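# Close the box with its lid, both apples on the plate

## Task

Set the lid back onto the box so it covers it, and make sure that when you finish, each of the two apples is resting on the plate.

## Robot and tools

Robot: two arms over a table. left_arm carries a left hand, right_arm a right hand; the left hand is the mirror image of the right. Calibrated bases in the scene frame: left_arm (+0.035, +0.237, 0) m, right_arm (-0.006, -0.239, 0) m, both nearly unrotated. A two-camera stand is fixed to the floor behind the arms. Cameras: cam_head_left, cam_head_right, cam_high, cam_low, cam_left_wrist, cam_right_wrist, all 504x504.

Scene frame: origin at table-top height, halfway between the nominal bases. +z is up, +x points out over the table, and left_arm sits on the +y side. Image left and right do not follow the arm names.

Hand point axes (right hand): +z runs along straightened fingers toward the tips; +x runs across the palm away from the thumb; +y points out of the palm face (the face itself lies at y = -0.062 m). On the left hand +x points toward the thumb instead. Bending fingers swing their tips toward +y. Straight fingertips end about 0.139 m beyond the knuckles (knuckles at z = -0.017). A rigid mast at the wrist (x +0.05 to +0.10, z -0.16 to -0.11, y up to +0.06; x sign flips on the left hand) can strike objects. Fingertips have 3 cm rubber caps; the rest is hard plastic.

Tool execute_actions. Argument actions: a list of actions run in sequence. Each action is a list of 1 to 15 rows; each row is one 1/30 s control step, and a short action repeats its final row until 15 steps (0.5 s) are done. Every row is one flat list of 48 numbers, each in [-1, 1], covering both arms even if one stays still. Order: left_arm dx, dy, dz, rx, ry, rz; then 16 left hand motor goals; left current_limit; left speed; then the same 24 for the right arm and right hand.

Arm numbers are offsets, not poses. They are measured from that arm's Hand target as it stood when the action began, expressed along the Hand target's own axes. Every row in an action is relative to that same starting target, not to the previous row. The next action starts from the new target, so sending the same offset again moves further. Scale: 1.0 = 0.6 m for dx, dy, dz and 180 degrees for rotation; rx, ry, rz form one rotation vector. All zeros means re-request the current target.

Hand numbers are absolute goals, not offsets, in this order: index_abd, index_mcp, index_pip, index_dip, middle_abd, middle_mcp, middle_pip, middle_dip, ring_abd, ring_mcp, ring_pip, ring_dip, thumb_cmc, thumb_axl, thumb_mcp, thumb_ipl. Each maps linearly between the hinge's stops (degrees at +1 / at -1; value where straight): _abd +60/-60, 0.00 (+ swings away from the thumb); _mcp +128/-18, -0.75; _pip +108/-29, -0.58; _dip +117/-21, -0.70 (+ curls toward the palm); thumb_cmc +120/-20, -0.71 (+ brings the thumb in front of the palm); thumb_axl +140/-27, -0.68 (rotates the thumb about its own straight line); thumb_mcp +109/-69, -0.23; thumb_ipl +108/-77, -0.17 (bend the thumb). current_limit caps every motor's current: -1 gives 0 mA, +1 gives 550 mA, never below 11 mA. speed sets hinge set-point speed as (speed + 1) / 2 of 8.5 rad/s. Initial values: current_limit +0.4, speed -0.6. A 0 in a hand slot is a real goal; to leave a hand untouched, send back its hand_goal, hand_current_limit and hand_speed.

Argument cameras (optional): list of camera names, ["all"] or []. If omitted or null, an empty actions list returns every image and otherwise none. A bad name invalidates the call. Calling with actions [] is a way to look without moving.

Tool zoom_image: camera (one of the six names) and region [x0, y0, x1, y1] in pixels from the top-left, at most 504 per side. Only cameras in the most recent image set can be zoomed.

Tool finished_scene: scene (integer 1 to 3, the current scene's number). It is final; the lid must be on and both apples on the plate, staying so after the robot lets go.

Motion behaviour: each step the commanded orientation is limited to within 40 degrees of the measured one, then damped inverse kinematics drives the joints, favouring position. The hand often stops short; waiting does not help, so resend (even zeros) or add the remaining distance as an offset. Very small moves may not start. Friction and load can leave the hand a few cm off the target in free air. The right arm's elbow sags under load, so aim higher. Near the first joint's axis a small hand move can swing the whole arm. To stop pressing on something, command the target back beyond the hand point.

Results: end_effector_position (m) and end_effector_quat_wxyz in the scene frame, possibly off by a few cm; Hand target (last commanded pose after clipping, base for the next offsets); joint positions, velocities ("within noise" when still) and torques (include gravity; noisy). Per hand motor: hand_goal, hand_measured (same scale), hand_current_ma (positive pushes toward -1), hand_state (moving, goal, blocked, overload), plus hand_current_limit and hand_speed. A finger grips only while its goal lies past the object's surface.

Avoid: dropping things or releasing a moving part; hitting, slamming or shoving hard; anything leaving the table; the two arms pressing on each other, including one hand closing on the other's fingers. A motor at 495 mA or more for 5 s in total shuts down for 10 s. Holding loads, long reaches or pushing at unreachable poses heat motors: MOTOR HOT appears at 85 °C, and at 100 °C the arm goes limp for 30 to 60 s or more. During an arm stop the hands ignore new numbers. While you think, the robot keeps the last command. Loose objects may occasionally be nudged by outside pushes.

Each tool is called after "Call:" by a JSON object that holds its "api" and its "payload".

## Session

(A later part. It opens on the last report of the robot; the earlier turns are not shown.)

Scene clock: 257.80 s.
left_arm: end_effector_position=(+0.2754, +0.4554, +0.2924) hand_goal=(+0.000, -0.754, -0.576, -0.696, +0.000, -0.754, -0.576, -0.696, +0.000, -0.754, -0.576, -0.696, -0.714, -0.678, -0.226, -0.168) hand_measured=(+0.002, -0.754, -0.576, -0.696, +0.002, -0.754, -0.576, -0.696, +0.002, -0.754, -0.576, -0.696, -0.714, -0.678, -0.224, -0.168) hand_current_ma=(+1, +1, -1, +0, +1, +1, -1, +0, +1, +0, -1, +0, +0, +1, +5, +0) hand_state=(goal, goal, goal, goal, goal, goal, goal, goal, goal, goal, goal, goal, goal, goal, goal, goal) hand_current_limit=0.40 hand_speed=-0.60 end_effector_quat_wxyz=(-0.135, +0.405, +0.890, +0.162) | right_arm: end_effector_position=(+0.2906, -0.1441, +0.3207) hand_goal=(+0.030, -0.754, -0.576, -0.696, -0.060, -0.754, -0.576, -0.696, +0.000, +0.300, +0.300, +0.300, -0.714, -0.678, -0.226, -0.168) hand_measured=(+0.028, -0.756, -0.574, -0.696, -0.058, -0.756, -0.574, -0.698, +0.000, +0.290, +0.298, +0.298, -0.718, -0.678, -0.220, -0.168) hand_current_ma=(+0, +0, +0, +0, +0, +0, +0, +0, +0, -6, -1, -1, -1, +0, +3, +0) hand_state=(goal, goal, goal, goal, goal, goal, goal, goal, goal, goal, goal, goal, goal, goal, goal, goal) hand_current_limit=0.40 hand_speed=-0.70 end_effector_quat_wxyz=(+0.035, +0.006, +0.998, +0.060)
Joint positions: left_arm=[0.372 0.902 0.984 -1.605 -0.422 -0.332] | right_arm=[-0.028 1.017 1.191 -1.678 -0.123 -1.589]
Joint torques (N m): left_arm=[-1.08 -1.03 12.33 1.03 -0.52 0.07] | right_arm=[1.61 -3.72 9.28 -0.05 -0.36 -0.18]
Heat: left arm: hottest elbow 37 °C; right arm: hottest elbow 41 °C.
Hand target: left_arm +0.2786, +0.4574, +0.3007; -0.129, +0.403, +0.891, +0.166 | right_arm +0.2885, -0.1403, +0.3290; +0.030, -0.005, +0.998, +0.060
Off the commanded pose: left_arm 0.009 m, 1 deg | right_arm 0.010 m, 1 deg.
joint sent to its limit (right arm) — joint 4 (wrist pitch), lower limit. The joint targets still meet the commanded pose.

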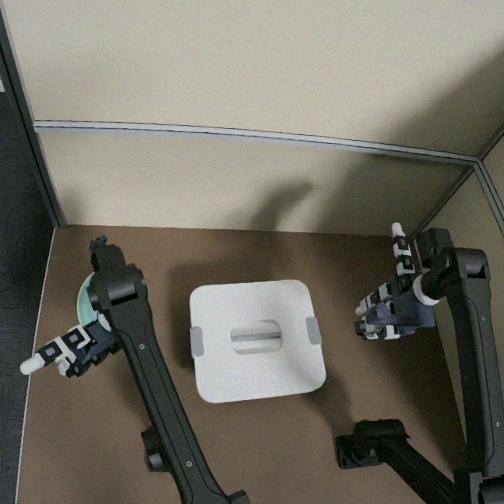

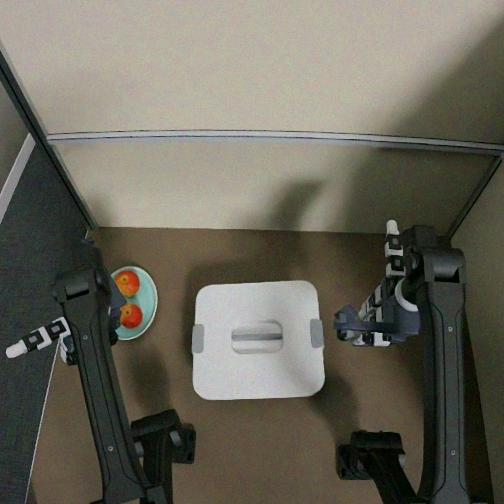

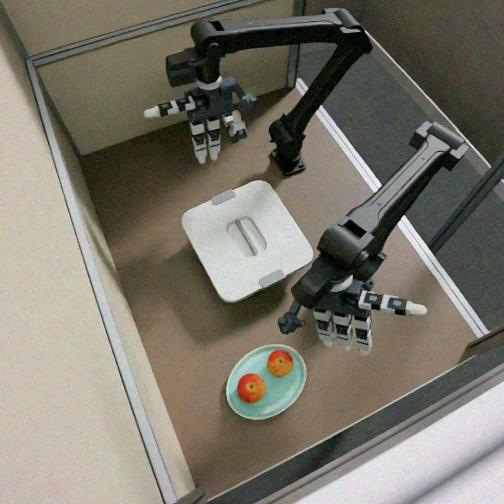

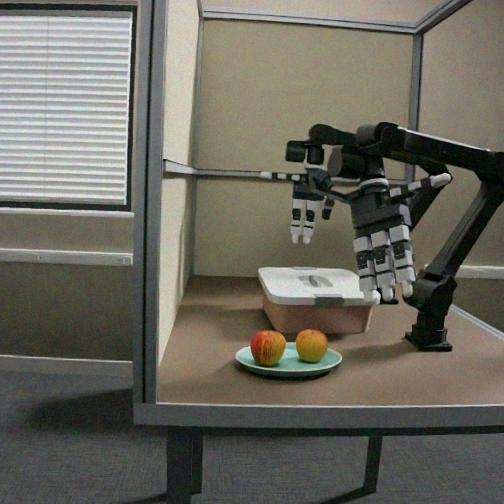

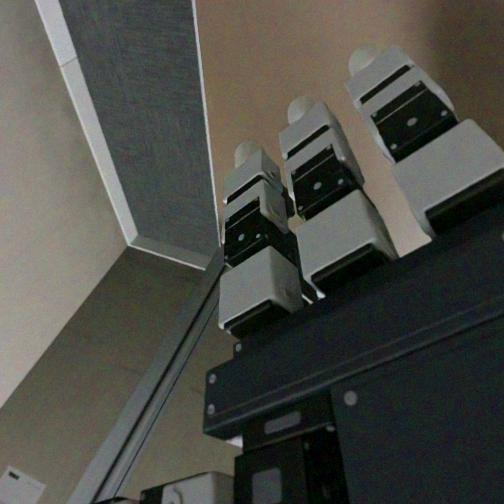

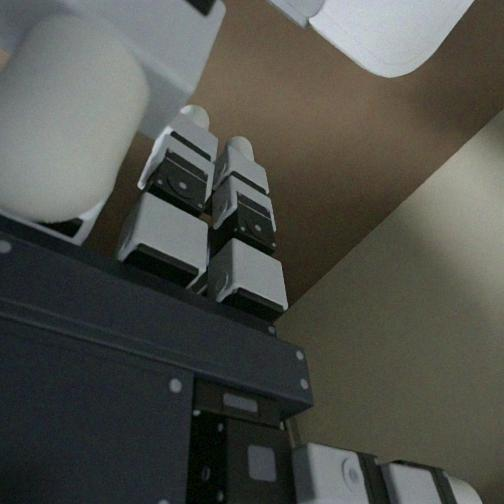

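Call:
{"api": "execute_actions", "payload": {"actions": [[[0,0,0,0,0,0,0,-0.754,-0.576,-0.696,0,-0.754,-0.576,-0.696,0,-0.754,-0.576,-0.696,-0.714,-0.678,-0.226,-0.168,0.4,-0.6,0.01,-0.1,0.1,0,0,0,0.03,-0.754,-0.576,-0.696,-0.06,-0.754,-0.576,-0.696,0,0.3,0.3,0.3,-0.714,-0.678,-0.226,-0.168,0.4,-0.7]],[[0,0,0,0,0,0,0,-0.754,-0.576,-0.696,0,-0.754,-0.576,-0.696,0,-0.754,-0.576,-0.696,-0.714,-0.678,-0.226,-0.168,0.4,-0.6,0.01,-0.03,0.1,0,0,0,0.03,-0.754,-0.576,-0.696,-0.06,-0.754,-0.576,-0.696,0,0.3,0.3,0.3,-0.714,-0.678,-0.226,-0.168,0.4,-0.7]]], "cameras": ["cam_right_wrist"]}}

Call:
{"api": "zoom_image", "payload": {"camera": "cam_right_wrist", "region": [200, 0, 504, 240]}}

Scene clock: 260.40 s.
left_arm: end_effector_position=(+0.2754, +0.4554, +0.2924) hand_goal=(+0.000, -0.754, -0.576, -0.696, +0.000, -0.754, -0.576, -0.696, +0.000, -0.754, -0.576, -0.696, -0.714, -0.678, -0.226, -0.168) hand_measured=(+0.002, -0.754, -0.576, -0.696, +0.002, -0.754, -0.576, -0.696, +0.002, -0.754, -0.576, -0.696, -0.714, -0.678, -0.224, -0.168) hand_current_ma=(+1, +1, -1, +0, +1, +1, -1, +0, +1, +0, -1, +0, +0, +1, +5, +0) hand_state=(goal, goal, goal, goal, goal, goal, goal, goal, goal, goal, goal, goal, goal, goal, goal, goal) hand_current_limit=0.40 hand_speed=-0.60 end_effector_quat_wxyz=(-0.135, +0.405, +0.890, +0.162) | right_arm: end_effector_position=(+0.2762, -0.1993, +0.1905) hand_goal=(+0.030, -0.754, -0.576, -0.696, -0.060, -0.754, -0.576, -0.696, +0.000, +0.300, +0.300, +0.300, -0.714, -0.678, -0.226, -0.168) hand_measured=(+0.030, -0.754, -0.574, -0.696, -0.058, -0.754, -0.574, -0.698, +0.000, +0.292, +0.298, +0.298, -0.716, -0.678, -0.222, -0.168) hand_current_ma=(+0, +0, +0, +0, +0, +0, +0, +0, +0, -4, -1, -1, +0, +0, +2, +0) hand_state=(goal, goal, goal, goal, goal, goal, goal, goal, goal, goal, goal, goal, goal, goal, goal, goal) hand_current_limit=0.40 hand_speed=-0.70 end_effector_quat_wxyz=(+0.010, -0.003, +0.998, +0.064)
Joint positions: left_arm=[0.372 0.902 0.984 -1.605 -0.422 -0.332] | right_arm=[-0.245 1.044 0.869 -1.408 -0.128 -1.828]
Joint torques (N m): left_arm=[-1.03 -1.08 12.31 1.01 -0.52 0.06] | right_arm=[0.03 -4.31 9.37 0.66 -0.37 -0.08]
Heat: left arm: hottest elbow 37 °C; right arm: hottest elbow 41 °C.
Hand target: left_arm +0.2786, +0.4574, +0.3007; -0.129, +0.403, +0.891, +0.166 | right_arm +0.2848, -0.2036, +0.2002; +0.030, -0.005, +0.998, +0.060
Off the commanded pose: left_arm 0.009 m, 1 deg | right_arm 0.014 m, 2 deg.
Images, in order (width x height): cam_right_wrist 504x504.

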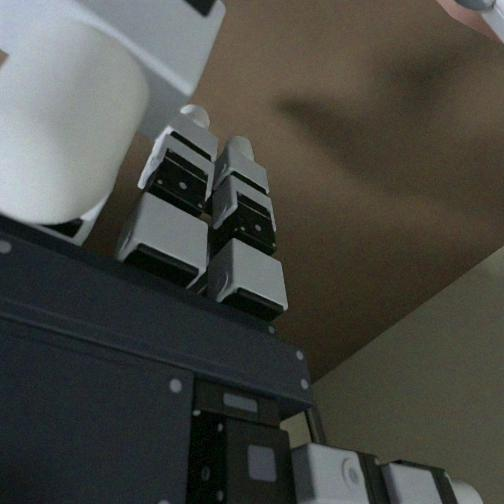

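Scaled by 1.658.

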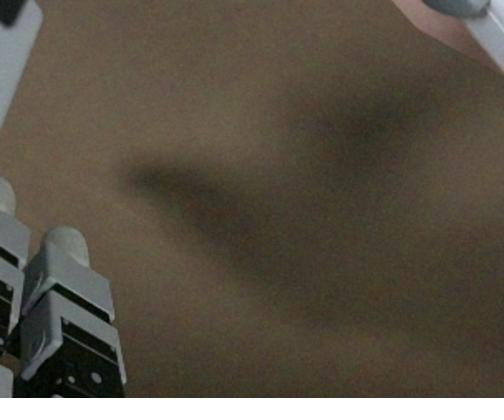

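Call:
{"api": "execute_actions", "payload": {"actions": [[[0,0,0,0,0,0,0,-0.754,-0.576,-0.696,0,-0.754,-0.576,-0.696,0,-0.754,-0.576,-0.696,-0.714,-0.678,-0.226,-0.168,0.4,-0.6,0,0,0,-0.13,0,0,0.03,-0.754,-0.576,-0.696,-0.06,-0.754,-0.576,-0.696,0,0.3,0.3,0.3,-0.714,-0.678,-0.226,-0.168,0.4,-0.7]]], "cameras": ["cam_right_wrist","cam_head_left"]}}

Call:
{"api": "zoom_image", "payload": {"camera": "cam_right_wrist", "region": [200, 0, 504, 240]}}

Scene clock: 262.57 s.
left_arm: end_effector_position=(+0.2754, +0.4554, +0.2924) hand_goal=(+0.000, -0.754, -0.576, -0.696, +0.000, -0.754, -0.576, -0.696, +0.000, -0.754, -0.576, -0.696, -0.714, -0.678, -0.226, -0.168) hand_measured=(+0.002, -0.754, -0.576, -0.696, +0.002, -0.754, -0.576, -0.696, +0.002, -0.754, -0.576, -0.696, -0.714, -0.678, -0.224, -0.168) hand_current_ma=(+1, +1, -1, +0, +1, +1, -1, +0, +1, +0, -1, +0, +0, +1, +5, +0) hand_state=(goal, goal, goal, goal, goal, goal, goal, goal, goal, goal, goal, goal, goal, goal, goal, goal) hand_current_limit=0.40 hand_speed=-0.60 end_effector_quat_wxyz=(-0.135, +0.405, +0.890, +0.162) | right_arm: end_effector_position=(+0.2858, -0.2072, +0.1921) hand_goal=(+0.030, -0.754, -0.576, -0.696, -0.060, -0.754, -0.576, -0.696, +0.000, +0.300, +0.300, +0.300, -0.714, -0.678, -0.226, -0.168) hand_measured=(+0.030, -0.758, -0.576, -0.696, -0.058, -0.756, -0.576, -0.698, +0.000, +0.290, +0.298, +0.298, -0.718, -0.678, -0.220, -0.168) hand_current_ma=(+0, -1, +0, +0, +0, -1, +0, +0, +0, -7, -1, +0, -2, +0, +3, +0) hand_state=(goal, goal, goal, goal, goal, goal, goal, goal, goal, goal, goal, goal, goal, goal, goal, goal) hand_current_limit=0.40 hand_speed=-0.70 end_effector_quat_wxyz=(+0.022, +0.001, +0.965, +0.262)
Joint positions: left_arm=[0.372 0.902 0.984 -1.605 -0.422 -0.332] | right_arm=[-0.448 1.211 0.839 -1.408 -0.494 -2.075]
Joint torques (N m): left_arm=[-1.03 -1.08 12.33 1.05 -0.52 0.07] | right_arm=[2.84 -6.83 7.69 -0.98 -0.77 -0.21]
Heat: left arm: hottest elbow 37 °C; right arm: hottest elbow 41 °C.
Hand target: left_arm +0.2786, +0.4574, +0.3007; -0.129, +0.403, +0.891, +0.166 | right_arm +0.2849, -0.2036, +0.2002; +0.029, -0.011, +0.965, +0.261
Off the commanded pose: left_arm 0.009 m, 1 deg | right_arm 0.009 m, 2 deg.
Images, in order (width x height): cam_head_left 504x504, cam_right_wrist 504x504.

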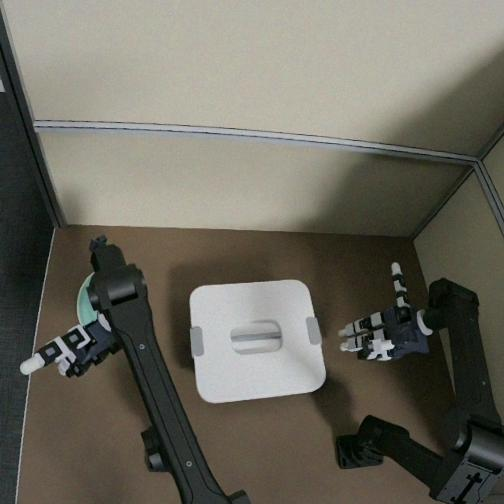

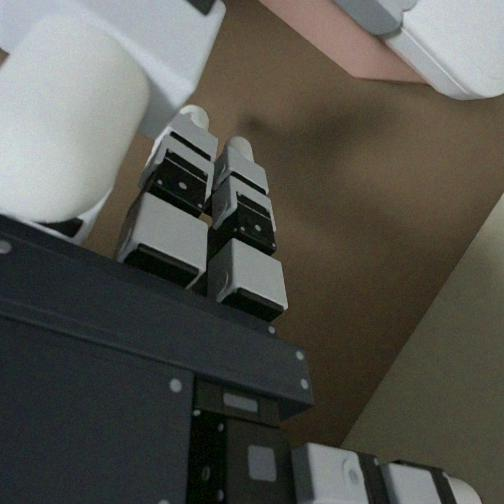

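Scaled by 1.658.

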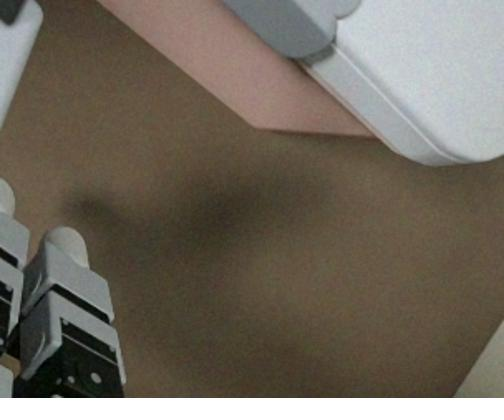

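Call:
{"api": "zoom_image", "payload": {"camera": "cam_right_wrist", "region": [340, 0, 504, 120]}}

Call:
{"api": "zoom_image", "payload": {"camera": "cam_right_wrist", "region": [380, 10, 460, 90]}}

Scaled by 3.073.

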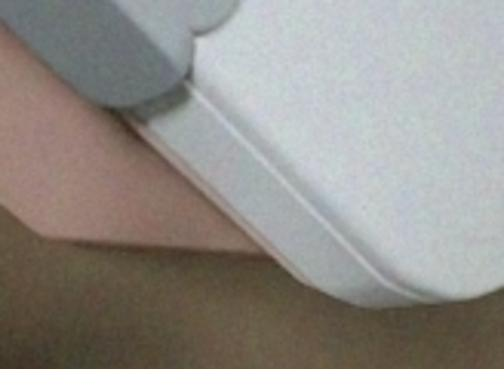

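Scaled by 6.300.

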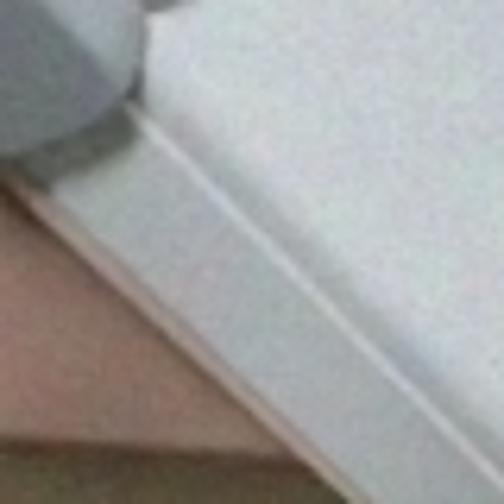

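Call:
{"api": "execute_actions", "payload": {"actions": [[[0,0,0,0,0,0,0,-0.754,-0.576,-0.696,0,-0.754,-0.576,-0.696,0,-0.754,-0.576,-0.696,-0.714,-0.678,-0.226,-0.168,0.4,-0.6,-0.0126,0.129,-0.156,0.13,0,0,0.03,-0.754,-0.576,-0.696,-0.06,-0.754,-0.576,-0.696,0,0.3,0.3,0.3,-0.714,-0.678,-0.226,-0.168,0.4,-0.7]],[[0,0,0,0,0,0,0,-0.754,-0.576,-0.696,0,-0.754,-0.576,-0.696,0,-0.754,-0.576,-0.696,-0.714,-0.678,-0.226,-0.168,0.4,-0.6,-0.005,0.2,0.0245,0,0,0,0.03,-0.754,-0.576,-0.696,-0.06,-0.754,-0.576,-0.696,0,0.3,0.3,0.3,-0.714,-0.678,-0.226,-0.168,0.4,-0.7]],[[0,0,0,0,0,0,0,-0.754,-0.576,-0.696,0,-0.754,-0.576,-0.696,0,-0.754,-0.576,-0.696,-0.714,-0.678,-0.226,-0.168,0.4,-0.6,-0.005,0.2,0.0245,0,0,0,0.03,-0.754,-0.576,-0.696,-0.06,-0.754,-0.576,-0.696,0,0.3,0.3,0.3,-0.714,-0.678,-0.226,-0.168,0.4,-0.7]]], "cameras": ["cam_right_wrist","cam_head_left","cam_high"]}}

Call:
{"api": "zoom_image", "payload": {"camera": "cam_right_wrist", "region": [100, 0, 350, 250]}}

Call:
{"api": "zoom_image", "payload": {"camera": "cam_high", "region": [170, 150, 320, 320]}}

Scene clock: 270.43 s.
left_arm: end_effector_position=(+0.2754, +0.4554, +0.2924) hand_goal=(+0.000, -0.754, -0.576, -0.696, +0.000, -0.754, -0.576, -0.696, +0.000, -0.754, -0.576, -0.696, -0.714, -0.678, -0.226, -0.168) hand_measured=(+0.002, -0.754, -0.576, -0.696, +0.002, -0.754, -0.576, -0.696, +0.002, -0.754, -0.576, -0.696, -0.714, -0.678, -0.224, -0.168) hand_current_ma=(+1, +1, -1, +0, +1, +1, -1, +0, +1, +0, -1, +0, +0, +1, +5, +0) hand_state=(goal, goal, goal, goal, goal, goal, goal, goal, goal, goal, goal, goal, goal, goal, goal, goal) hand_current_limit=0.40 hand_speed=-0.60 end_effector_quat_wxyz=(-0.135, +0.405, +0.890, +0.162) | right_arm: end_effector_position=(+0.2760, +0.0527, +0.2853) hand_goal=(+0.030, -0.754, -0.576, -0.696, -0.060, -0.754, -0.576, -0.696, +0.000, +0.300, +0.300, +0.300, -0.714, -0.678, -0.226, -0.168) hand_measured=(+0.030, -0.750, -0.578, -0.696, -0.060, -0.752, -0.578, -0.698, +0.000, +0.288, +0.298, +0.298, -0.712, -0.678, -0.220, -0.168) hand_current_ma=(+0, +1, +0, +0, +0, +1, +0, +0, +0, -7, +0, +0, +0, +0, +3, +0) hand_state=(goal, goal, goal, goal, goal, goal, goal, goal, goal, goal, goal, goal, goal, goal, goal, goal) hand_current_limit=0.40 hand_speed=-0.70 end_effector_quat_wxyz=(-0.002, -0.013, +0.999, +0.038)
Joint positions: left_arm=[0.372 0.902 0.984 -1.605 -0.422 -0.332] | right_arm=[0.644 1.184 1.234 -1.58 -0.063 -0.958]
Joint torques (N m): left_arm=[-1.2 -1.03 12.31 1.03 -0.52 0.07] | right_arm=[-0.21 -7.59 12.68 0.5 -0.05 0.12]
Heat: left arm: hottest elbow 37 °C; right arm: hottest elbow 40 °C.
Hand target: left_arm +0.2786, +0.4574, +0.3007; -0.129, +0.403, +0.891, +0.166 | right_arm +0.2895, +0.0579, +0.3199; +0.030, -0.005, +0.998, +0.060
Off the commanded pose: left_arm 0.009 m, 1 deg | right_arm 0.038 m, 5 deg.
Images, in order (width x height): cam_head_left 504x504, cam_high 504x504, cam_right_wrist 504x504.

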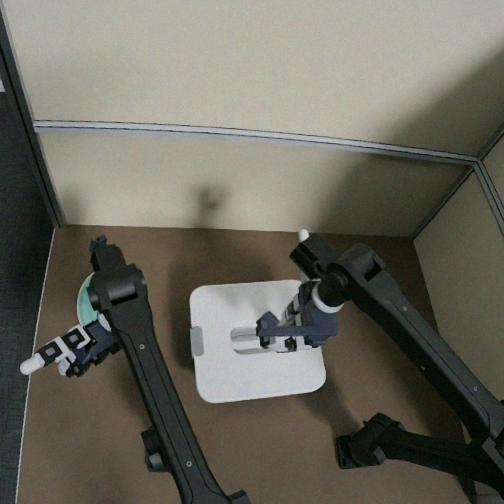

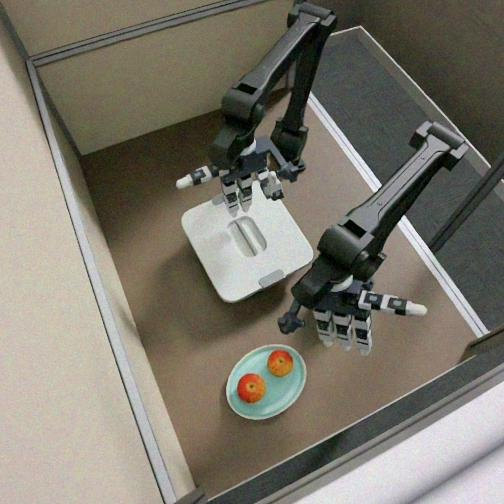

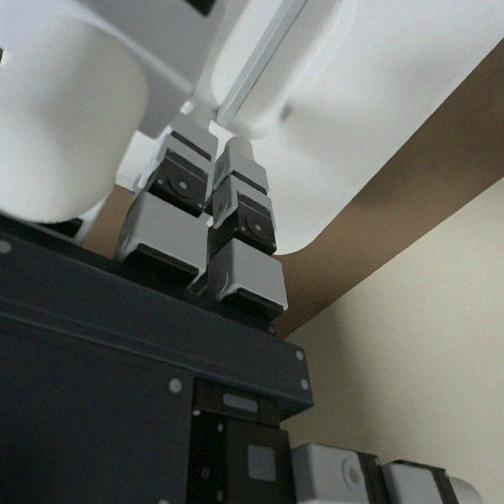

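Scaled by 2.016.

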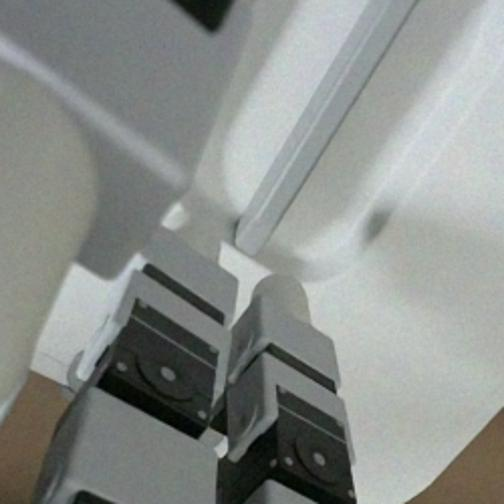

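Scaled by 2.965.

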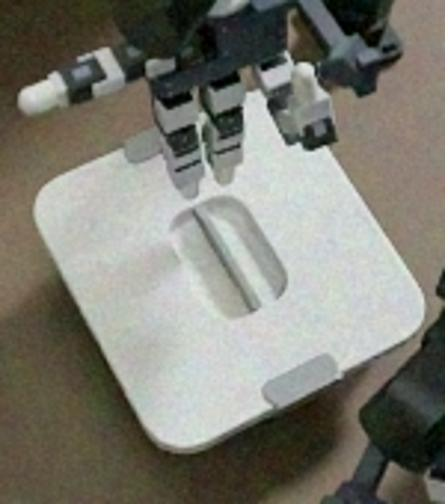

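Call:
{"api": "execute_actions", "payload": {"actions": [[[0,0,0,0,0,0,0,-0.754,-0.576,-0.696,0,-0.754,-0.576,-0.696,0,-0.754,-0.576,-0.696,-0.714,-0.678,-0.226,-0.168,0.4,-0.6,0.0043,0.0355,0.08,0,0,0,0.03,-0.754,-0.576,-0.696,-0.06,-0.754,-0.576,-0.696,0,0.3,0.3,0.3,-0.714,-0.678,-0.226,-0.168,0.4,-0.7]]], "cameras": ["cam_right_wrist","cam_high"]}}

Call:
{"api": "zoom_image", "payload": {"camera": "cam_right_wrist", "region": [100, 0, 350, 250]}}

Call:
{"api": "zoom_image", "payload": {"camera": "cam_high", "region": [170, 150, 320, 320]}}

Scene clock: 272.93 s.
left_arm: end_effector_position=(+0.2754, +0.4554, +0.2924) hand_goal=(+0.000, -0.754, -0.576, -0.696, +0.000, -0.754, -0.576, -0.696, +0.000, -0.754, -0.576, -0.696, -0.714, -0.678, -0.226, -0.168) hand_measured=(+0.002, -0.754, -0.576, -0.696, +0.002, -0.754, -0.576, -0.696, +0.002, -0.754, -0.576, -0.696, -0.714, -0.678, -0.224, -0.168) hand_current_ma=(+1, +1, -1, +0, +1, +1, -1, +0, +1, +0, -1, +0, +0, +1, +5, +0) hand_state=(goal, goal, goal, goal, goal, goal, goal, goal, goal, goal, goal, goal, goal, goal, goal, goal) hand_current_limit=0.40 hand_speed=-0.60 end_effector_quat_wxyz=(-0.135, +0.405, +0.890, +0.162) | right_arm: end_effector_position=(+0.2852, +0.0810, +0.2701) hand_goal=(+0.030, -0.754, -0.576, -0.696, -0.060, -0.754, -0.576, -0.696, +0.000, +0.300, +0.300, +0.300, -0.714, -0.678, -0.226, -0.168) hand_measured=(+0.030, -0.754, -0.578, -0.696, -0.060, -0.754, -0.578, -0.698, +0.000, +0.288, +0.298, +0.298, -0.714, -0.678, -0.220, -0.168) hand_current_ma=(+0, +0, +0, +0, +0, +0, +0, +0, +0, -7, +0, +0, +0, +0, +3, +0) hand_state=(goal, goal, goal, goal, goal, goal, goal, goal, goal, goal, goal, goal, goal, goal, goal, goal) hand_current_limit=0.40 hand_speed=-0.70 end_effector_quat_wxyz=(+0.022, -0.009, +0.998, +0.053)
Joint positions: left_arm=[0.372 0.902 0.984 -1.605 -0.422 -0.332] | right_arm=[0.698 1.21 1.204 -1.464 -0.055 -0.894]
Joint torques (N m): left_arm=[-1.14 -1.2 12.3 1.03 -0.53 0.07] | right_arm=[1.44 -6.65 8.62 1.14 0.01 0.08]
Heat: left arm: hottest elbow 37 °C; right arm: hottest elbow 41 °C.
Hand target: left_arm +0.2786, +0.4574, +0.3007; -0.129, +0.403, +0.891, +0.166 | right_arm +0.2895, +0.0848, +0.2747; +0.030, -0.005, +0.998, +0.059
Off the commanded pose: left_arm 0.009 m, 1 deg | right_arm 0.007 m, 1 deg.
Images, in order (width x height): cam_high 504x504, cam_right_wrist 504x504.

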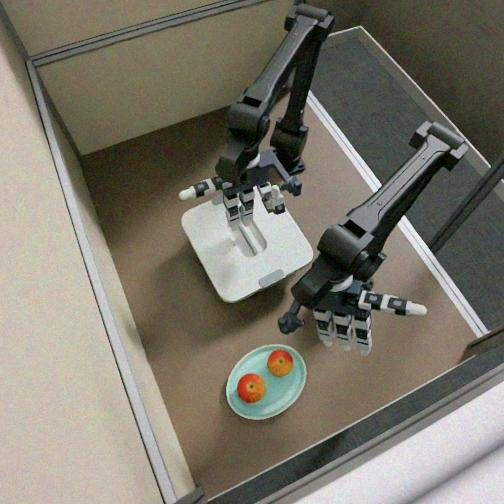

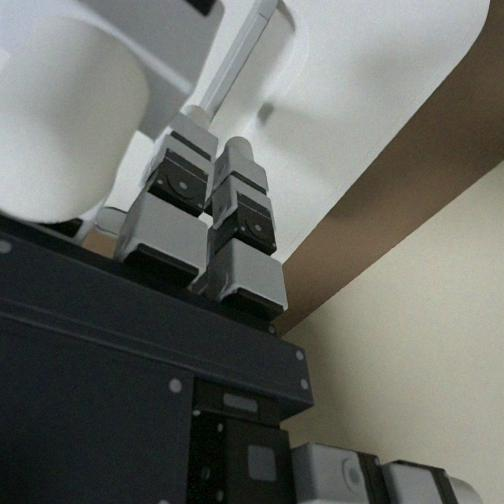

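Scaled by 2.016.

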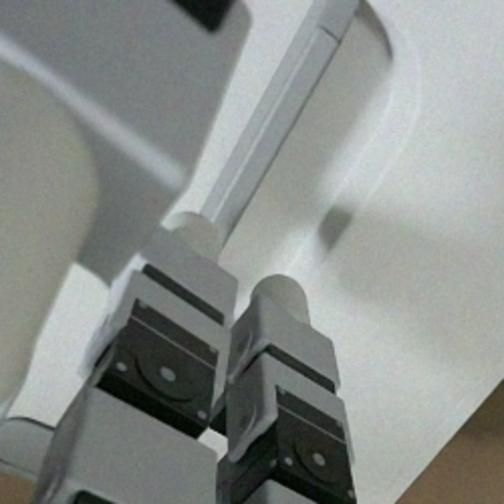

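Scaled by 2.965.

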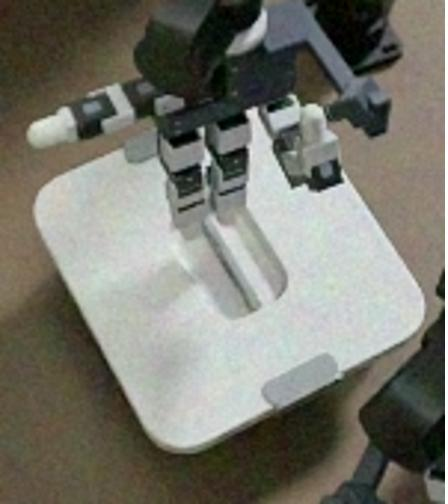

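Call:
{"api": "execute_actions", "payload": {"actions": [[[0,0,0,0,0,0,0,-0.754,-0.576,-0.696,0,-0.754,-0.576,-0.696,0,-0.754,-0.576,-0.696,-0.714,-0.678,-0.226,-0.168,0.4,-0.6,0.0035,0.0062,0.058,0,0,0,0.03,-0.754,-0.576,-0.696,-0.06,-0.754,-0.576,-0.696,0,0.3,0.3,0.3,-0.714,-0.678,-0.226,-0.168,0.4,-0.7]]], "cameras": ["cam_right_wrist","cam_high","cam_low"]}}

Call:
{"api": "zoom_image", "payload": {"camera": "cam_high", "region": [170, 150, 320, 320]}}

Call:
{"api": "zoom_image", "payload": {"camera": "cam_low", "region": [250, 250, 350, 340]}}

Scene clock: 274.67 s.
left_arm: end_effector_position=(+0.2754, +0.4554, +0.2924) hand_goal=(+0.000, -0.754, -0.576, -0.696, +0.000, -0.754, -0.576, -0.696, +0.000, -0.754, -0.576, -0.696, -0.714, -0.678, -0.226, -0.168) hand_measured=(+0.002, -0.754, -0.576, -0.696, +0.002, -0.754, -0.576, -0.696, +0.002, -0.754, -0.576, -0.696, -0.714, -0.678, -0.224, -0.168) hand_current_ma=(+1, +1, -1, +0, +1, +1, -1, +0, +1, +0, -1, +0, +0, +1, +5, +0) hand_state=(goal, goal, goal, goal, goal, goal, goal, goal, goal, goal, goal, goal, goal, goal, goal, goal) hand_current_limit=0.40 hand_speed=-0.60 end_effector_quat_wxyz=(-0.135, +0.405, +0.890, +0.162) | right_arm: end_effector_position=(+0.2884, +0.0868, +0.2568) hand_goal=(+0.030, -0.754, -0.576, -0.696, -0.060, -0.754, -0.576, -0.696, +0.000, +0.300, +0.300, +0.300, -0.714, -0.678, -0.226, -0.168) hand_measured=(+0.030, -0.754, -0.578, -0.696, -0.058, -0.760, -0.580, -0.698, +0.000, +0.288, +0.298, +0.298, -0.714, -0.678, -0.220, -0.168) hand_current_ma=(+0, +0, +0, +0, +0, -2, -1, -1, +0, -8, +0, +0, +0, +0, +4, +0) hand_state=(goal, goal, goal, goal, goal, goal, goal, goal, goal, goal, goal, goal, goal, goal, goal, goal) hand_current_limit=0.40 hand_speed=-0.70 end_effector_quat_wxyz=(+0.038, -0.005, +0.997, +0.066)
Joint positions: left_arm=[0.372 0.902 0.984 -1.605 -0.422 -0.332] | right_arm=[0.707 1.2 1.149 -1.376 -0.053 -0.877]
Joint torques (N m): left_arm=[-1.2 -1.2 12.29 1.03 -0.52 0.07] | right_arm=[1.9 -5.36 7.17 1.5 0.03 0.07]
Heat: left arm: hottest elbow 37 °C; right arm: hottest elbow 40 °C.
Hand target: left_arm +0.2786, +0.4574, +0.3007; -0.129, +0.403, +0.891, +0.166 | right_arm +0.2894, +0.0926, +0.2404; +0.030, -0.005, +0.998, +0.059
Off the commanded pose: left_arm 0.009 m, 1 deg | right_arm 0.017 m, 1 deg.
Images, in order (width x height): cam_high 504x504, cam_low 504x504, cam_right_wrist 504x504.

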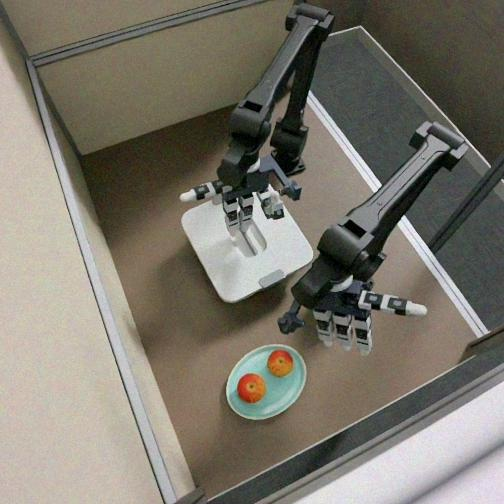

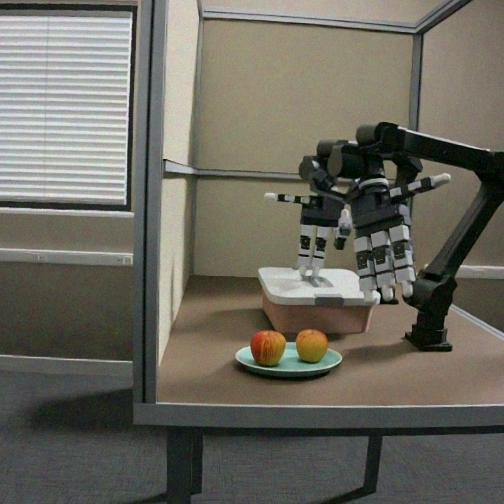

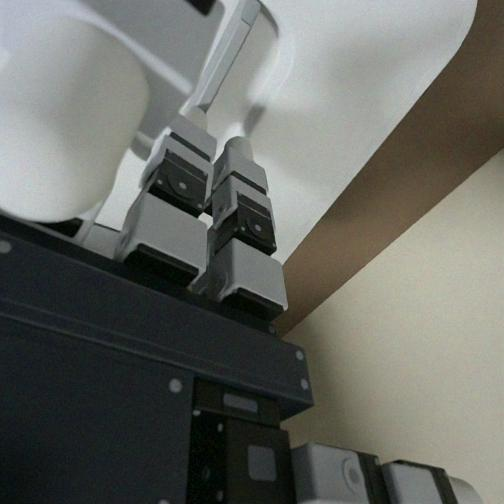

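Scaled by 2.965.

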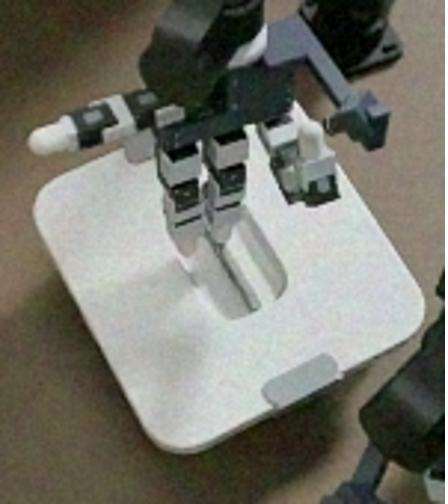

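Scaled by 5.040.

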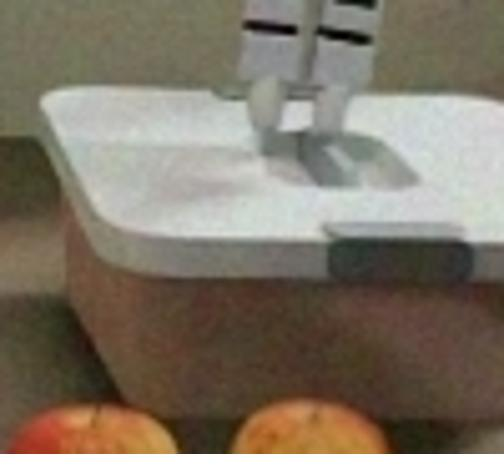

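Call:
{"api": "execute_actions", "payload": {"actions": [[[0,0,0,0,0,0,0,-0.754,-0.576,-0.696,0,-0.754,-0.576,-0.696,0,-0.754,-0.576,-0.696,-0.714,-0.678,-0.226,-0.168,0.4,-0.6,0.0145,0.014,-0.033,0,0,0,0.03,-0.754,-0.576,-0.696,-0.06,-0.754,-0.576,-0.696,0,0.3,0.3,0.3,-0.714,-0.678,-0.226,-0.168,0.4,-0.7]],[[0,0,0,0,0,0,0,-0.754,-0.576,-0.696,0,-0.754,-0.576,-0.696,0,-0.754,-0.576,-0.696,-0.714,-0.678,-0.226,-0.168,0.4,-0.6,0.006,-0.003,0.045,0,0,0,0.03,-0.754,-0.576,-0.696,-0.06,-0.754,-0.576,-0.696,0,0.3,0.3,0.3,-0.714,-0.678,-0.226,-0.168,0.4,-0.7]]], "cameras": ["cam_right_wrist","cam_high","cam_low"]}}

Call:
{"api": "zoom_image", "payload": {"camera": "cam_high", "region": [170, 150, 320, 320]}}

Call:
{"api": "zoom_image", "payload": {"camera": "cam_low", "region": [250, 250, 350, 340]}}

Scene clock: 277.47 s.
left_arm: end_effector_position=(+0.2754, +0.4554, +0.2924) hand_goal=(+0.000, -0.754, -0.576, -0.696, +0.000, -0.754, -0.576, -0.696, +0.000, -0.754, -0.576, -0.696, -0.714, -0.678, -0.226, -0.168) hand_measured=(+0.002, -0.754, -0.576, -0.696, +0.002, -0.754, -0.576, -0.696, +0.002, -0.754, -0.576, -0.696, -0.714, -0.678, -0.224, -0.168) hand_current_ma=(+1, +1, -1, +0, +1, +1, -1, +0, +1, +0, -1, +0, +0, +1, +5, +0) hand_state=(goal, goal, goal, goal, goal, goal, goal, goal, goal, goal, goal, goal, goal, goal, goal, goal) hand_current_limit=0.40 hand_speed=-0.60 end_effector_quat_wxyz=(-0.135, +0.405, +0.890, +0.162) | right_arm: end_effector_position=(+0.2823, +0.0940, +0.2566) hand_goal=(+0.030, -0.754, -0.576, -0.696, -0.060, -0.754, -0.576, -0.696, +0.000, +0.300, +0.300, +0.300, -0.714, -0.678, -0.226, -0.168) hand_measured=(+0.030, -0.754, -0.578, -0.696, -0.094, -0.784, -0.598, -0.708, +0.000, +0.288, +0.298, +0.298, -0.714, -0.678, -0.220, -0.168) hand_current_ma=(+0, +0, +0, +0, -31, -34, -20, -8, +0, -8, +0, +0, +0, +0, +4, +0) hand_state=(goal, goal, goal, goal, blocked, blocked, blocked, goal, goal, goal, goal, goal, goal, goal, goal, goal) hand_current_limit=0.40 hand_speed=-0.70 end_effector_quat_wxyz=(+0.046, -0.002, +0.997, +0.068)
Joint positions: left_arm=[0.372 0.902 0.984 -1.605 -0.422 -0.332] | right_arm=[0.74 1.19 1.138 -1.358 -0.039 -0.838]
Joint torques (N m): left_arm=[-1.08 -1.08 12.33 1.05 -0.52 0.07] | right_arm=[3.02 -4.6 6.16 1.55 -0.38 0.13]
Heat: left arm: hottest elbow 37 °C; right arm: hottest elbow 40 °C.
Hand target: left_arm +0.2786, +0.4574, +0.3007; -0.129, +0.403, +0.891, +0.166 | right_arm +0.2774, +0.1000, +0.2334; +0.030, -0.005, +0.998, +0.060
Off the commanded pose: left_arm 0.009 m, 1 deg | right_arm 0.025 m, 2 deg.
Images, in order (width x height): cam_high 504x504, cam_low 504x504, cam_right_wrist 504x504.

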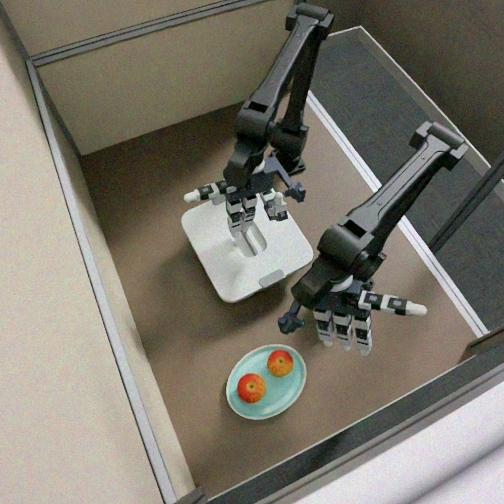

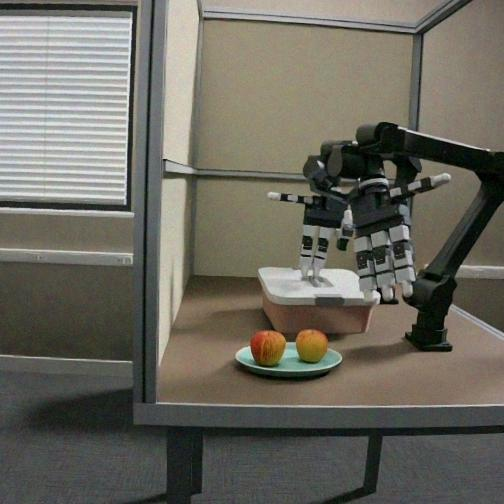

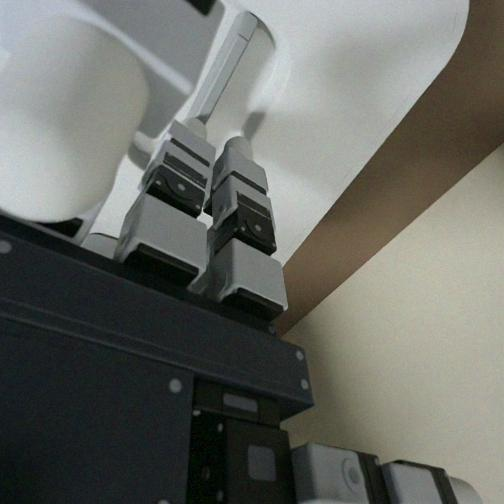

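Scaled by 2.965.

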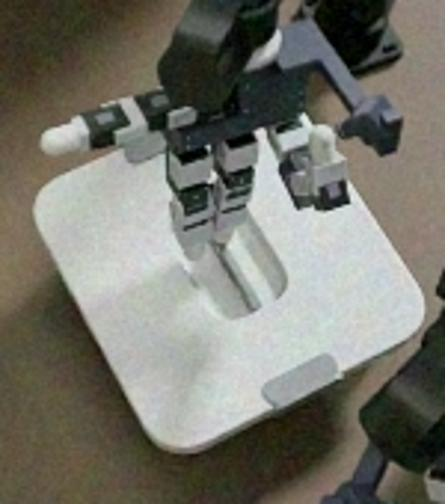

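Scaled by 5.040.

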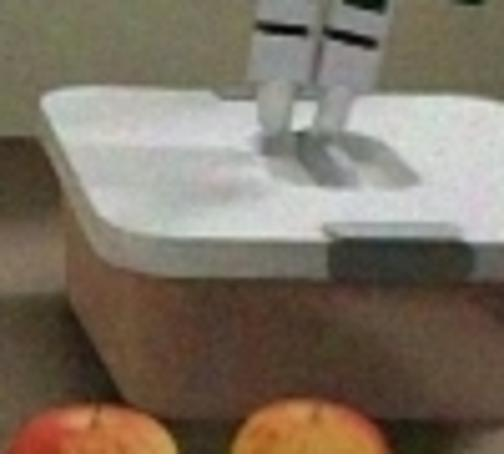

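Call:
{"api": "execute_actions", "payload": {"actions": [[[0,0,0,0,0,0,0,-0.754,-0.576,-0.696,0,-0.754,-0.576,-0.696,0,-0.754,-0.576,-0.696,-0.714,-0.678,-0.226,-0.168,0.4,-0.6,0.0085,-0.004,-0.06,0,0,0,0.03,-0.754,-0.576,-0.696,-0.06,-0.754,-0.576,-0.696,0,0.3,0.3,0.3,-0.714,-0.678,-0.226,-0.168,0.4,-0.7]],[[0,0,0,0,0,0,0,-0.754,-0.576,-0.696,0,-0.754,-0.576,-0.696,0,-0.754,-0.576,-0.696,-0.714,-0.678,-0.226,-0.168,0.4,-0.6,0.002,-0.0015,0.025,0,0,0,0.03,-0.754,-0.576,-0.696,-0.06,-0.754,-0.576,-0.696,0,0.3,0.3,0.3,-0.714,-0.678,-0.226,-0.168,0.4,-0.7]]], "cameras": ["cam_right_wrist","cam_high","cam_low"]}}

Call:
{"api": "zoom_image", "payload": {"camera": "cam_high", "region": [170, 150, 320, 320]}}

Call:
{"api": "zoom_image", "payload": {"camera": "cam_low", "region": [250, 250, 350, 340]}}

Call:
{"api": "zoom_image", "payload": {"camera": "cam_right_wrist", "region": [100, 0, 350, 250]}}

Scene clock: 282.60 s.
left_arm: end_effector_position=(+0.2754, +0.4554, +0.2924) hand_goal=(+0.000, -0.754, -0.576, -0.696, +0.000, -0.754, -0.576, -0.696, +0.000, -0.754, -0.576, -0.696, -0.714, -0.678, -0.226, -0.168) hand_measured=(+0.002, -0.754, -0.576, -0.696, +0.002, -0.754, -0.576, -0.696, +0.002, -0.754, -0.576, -0.696, -0.714, -0.678, -0.224, -0.168) hand_current_ma=(+1, +1, -1, +0, +1, +1, -1, +0, +1, +0, -1, +0, +0, +1, +5, +0) hand_state=(goal, goal, goal, goal, goal, goal, goal, goal, goal, goal, goal, goal, goal, goal, goal, goal) hand_current_limit=0.40 hand_speed=-0.60 end_effector_quat_wxyz=(-0.135, +0.405, +0.890, +0.162) | right_arm: end_effector_position=(+0.2705, +0.0884, +0.2510) hand_goal=(+0.030, -0.754, -0.576, -0.696, -0.060, -0.754, -0.576, -0.696, +0.000, +0.300, +0.300, +0.300, -0.714, -0.678, -0.226, -0.168) hand_measured=(+0.028, -0.754, -0.578, -0.696, -0.062, -0.756, -0.578, -0.698, +0.000, +0.288, +0.298, +0.298, -0.714, -0.678, -0.220, -0.168) hand_current_ma=(+0, +0, +0, +0, +0, +0, -1, -1, +0, -8, +0, +0, +0, +0, +4, +0) hand_state=(goal, goal, goal, goal, goal, goal, goal, goal, goal, goal, goal, goal, goal, goal, goal, goal) hand_current_limit=0.40 hand_speed=-0.70 end_effector_quat_wxyz=(+0.025, -0.004, +0.998, +0.053)
Joint positions: left_arm=[0.372 0.902 0.984 -1.605 -0.422 -0.332] | right_arm=[0.747 1.189 1.136 -1.408 -0.045 -0.835]
Joint torques (N m): left_arm=[-1.08 -1.08 12.33 1.07 -0.52 0.08] | right_arm=[1.85 -6.65 8.42 1.24 -0.09 0.07]
Heat: left arm: hottest elbow 37 °C; right arm: hottest elbow 40 °C.
Hand target: left_arm +0.2786, +0.4574, +0.3007; -0.129, +0.403, +0.891, +0.166 | right_arm +0.2700, +0.0941, +0.2533; +0.030, -0.005, +0.998, +0.059
Off the commanded pose: left_arm 0.009 m, 1 deg | right_arm 0.006 m, 1 deg.
Images, in order (width x height): cam_high 504x504, cam_low 504x504, cam_right_wrist 504x504.

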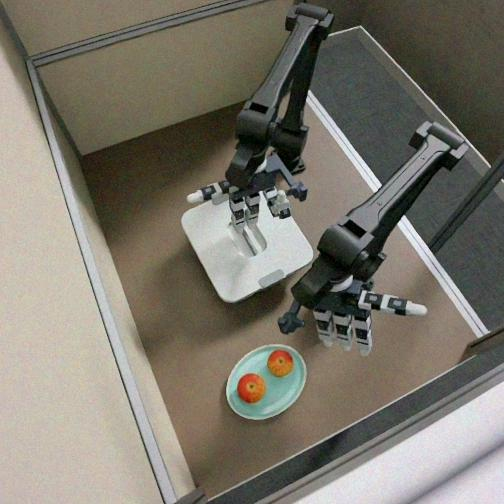

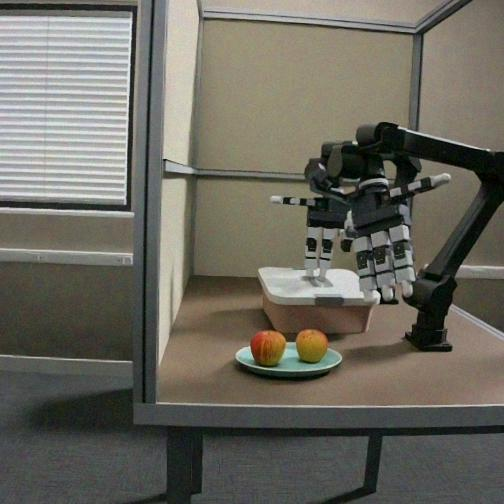

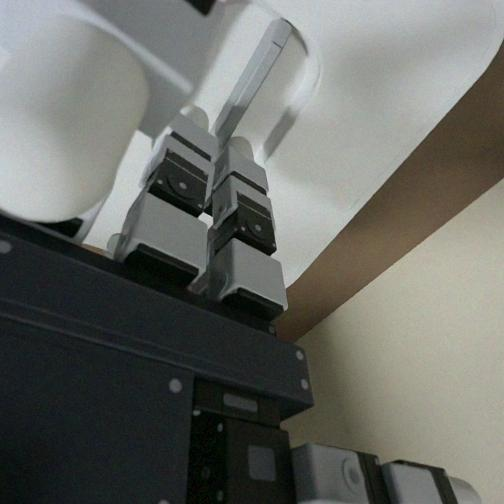

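Scaled by 2.965.

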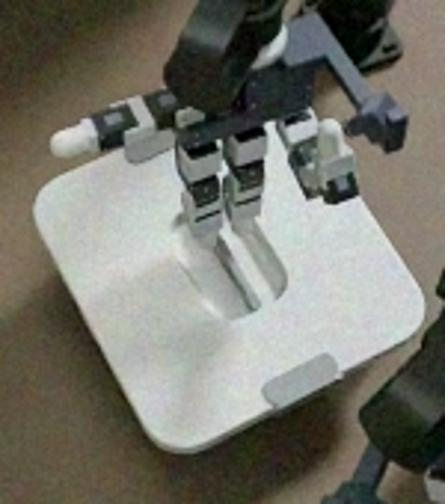

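Scaled by 5.040.

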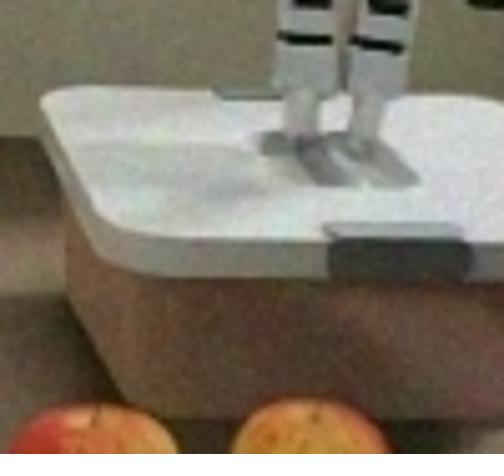

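Scaled by 2.016.

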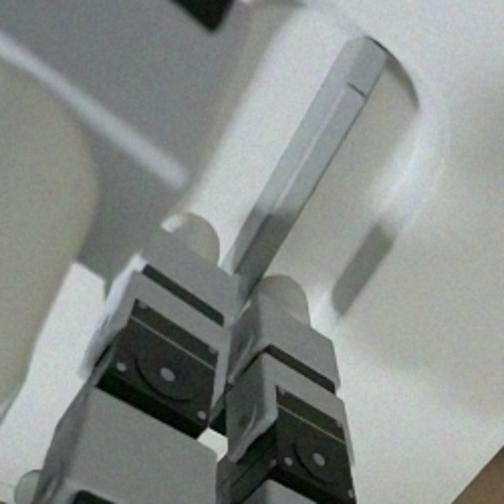

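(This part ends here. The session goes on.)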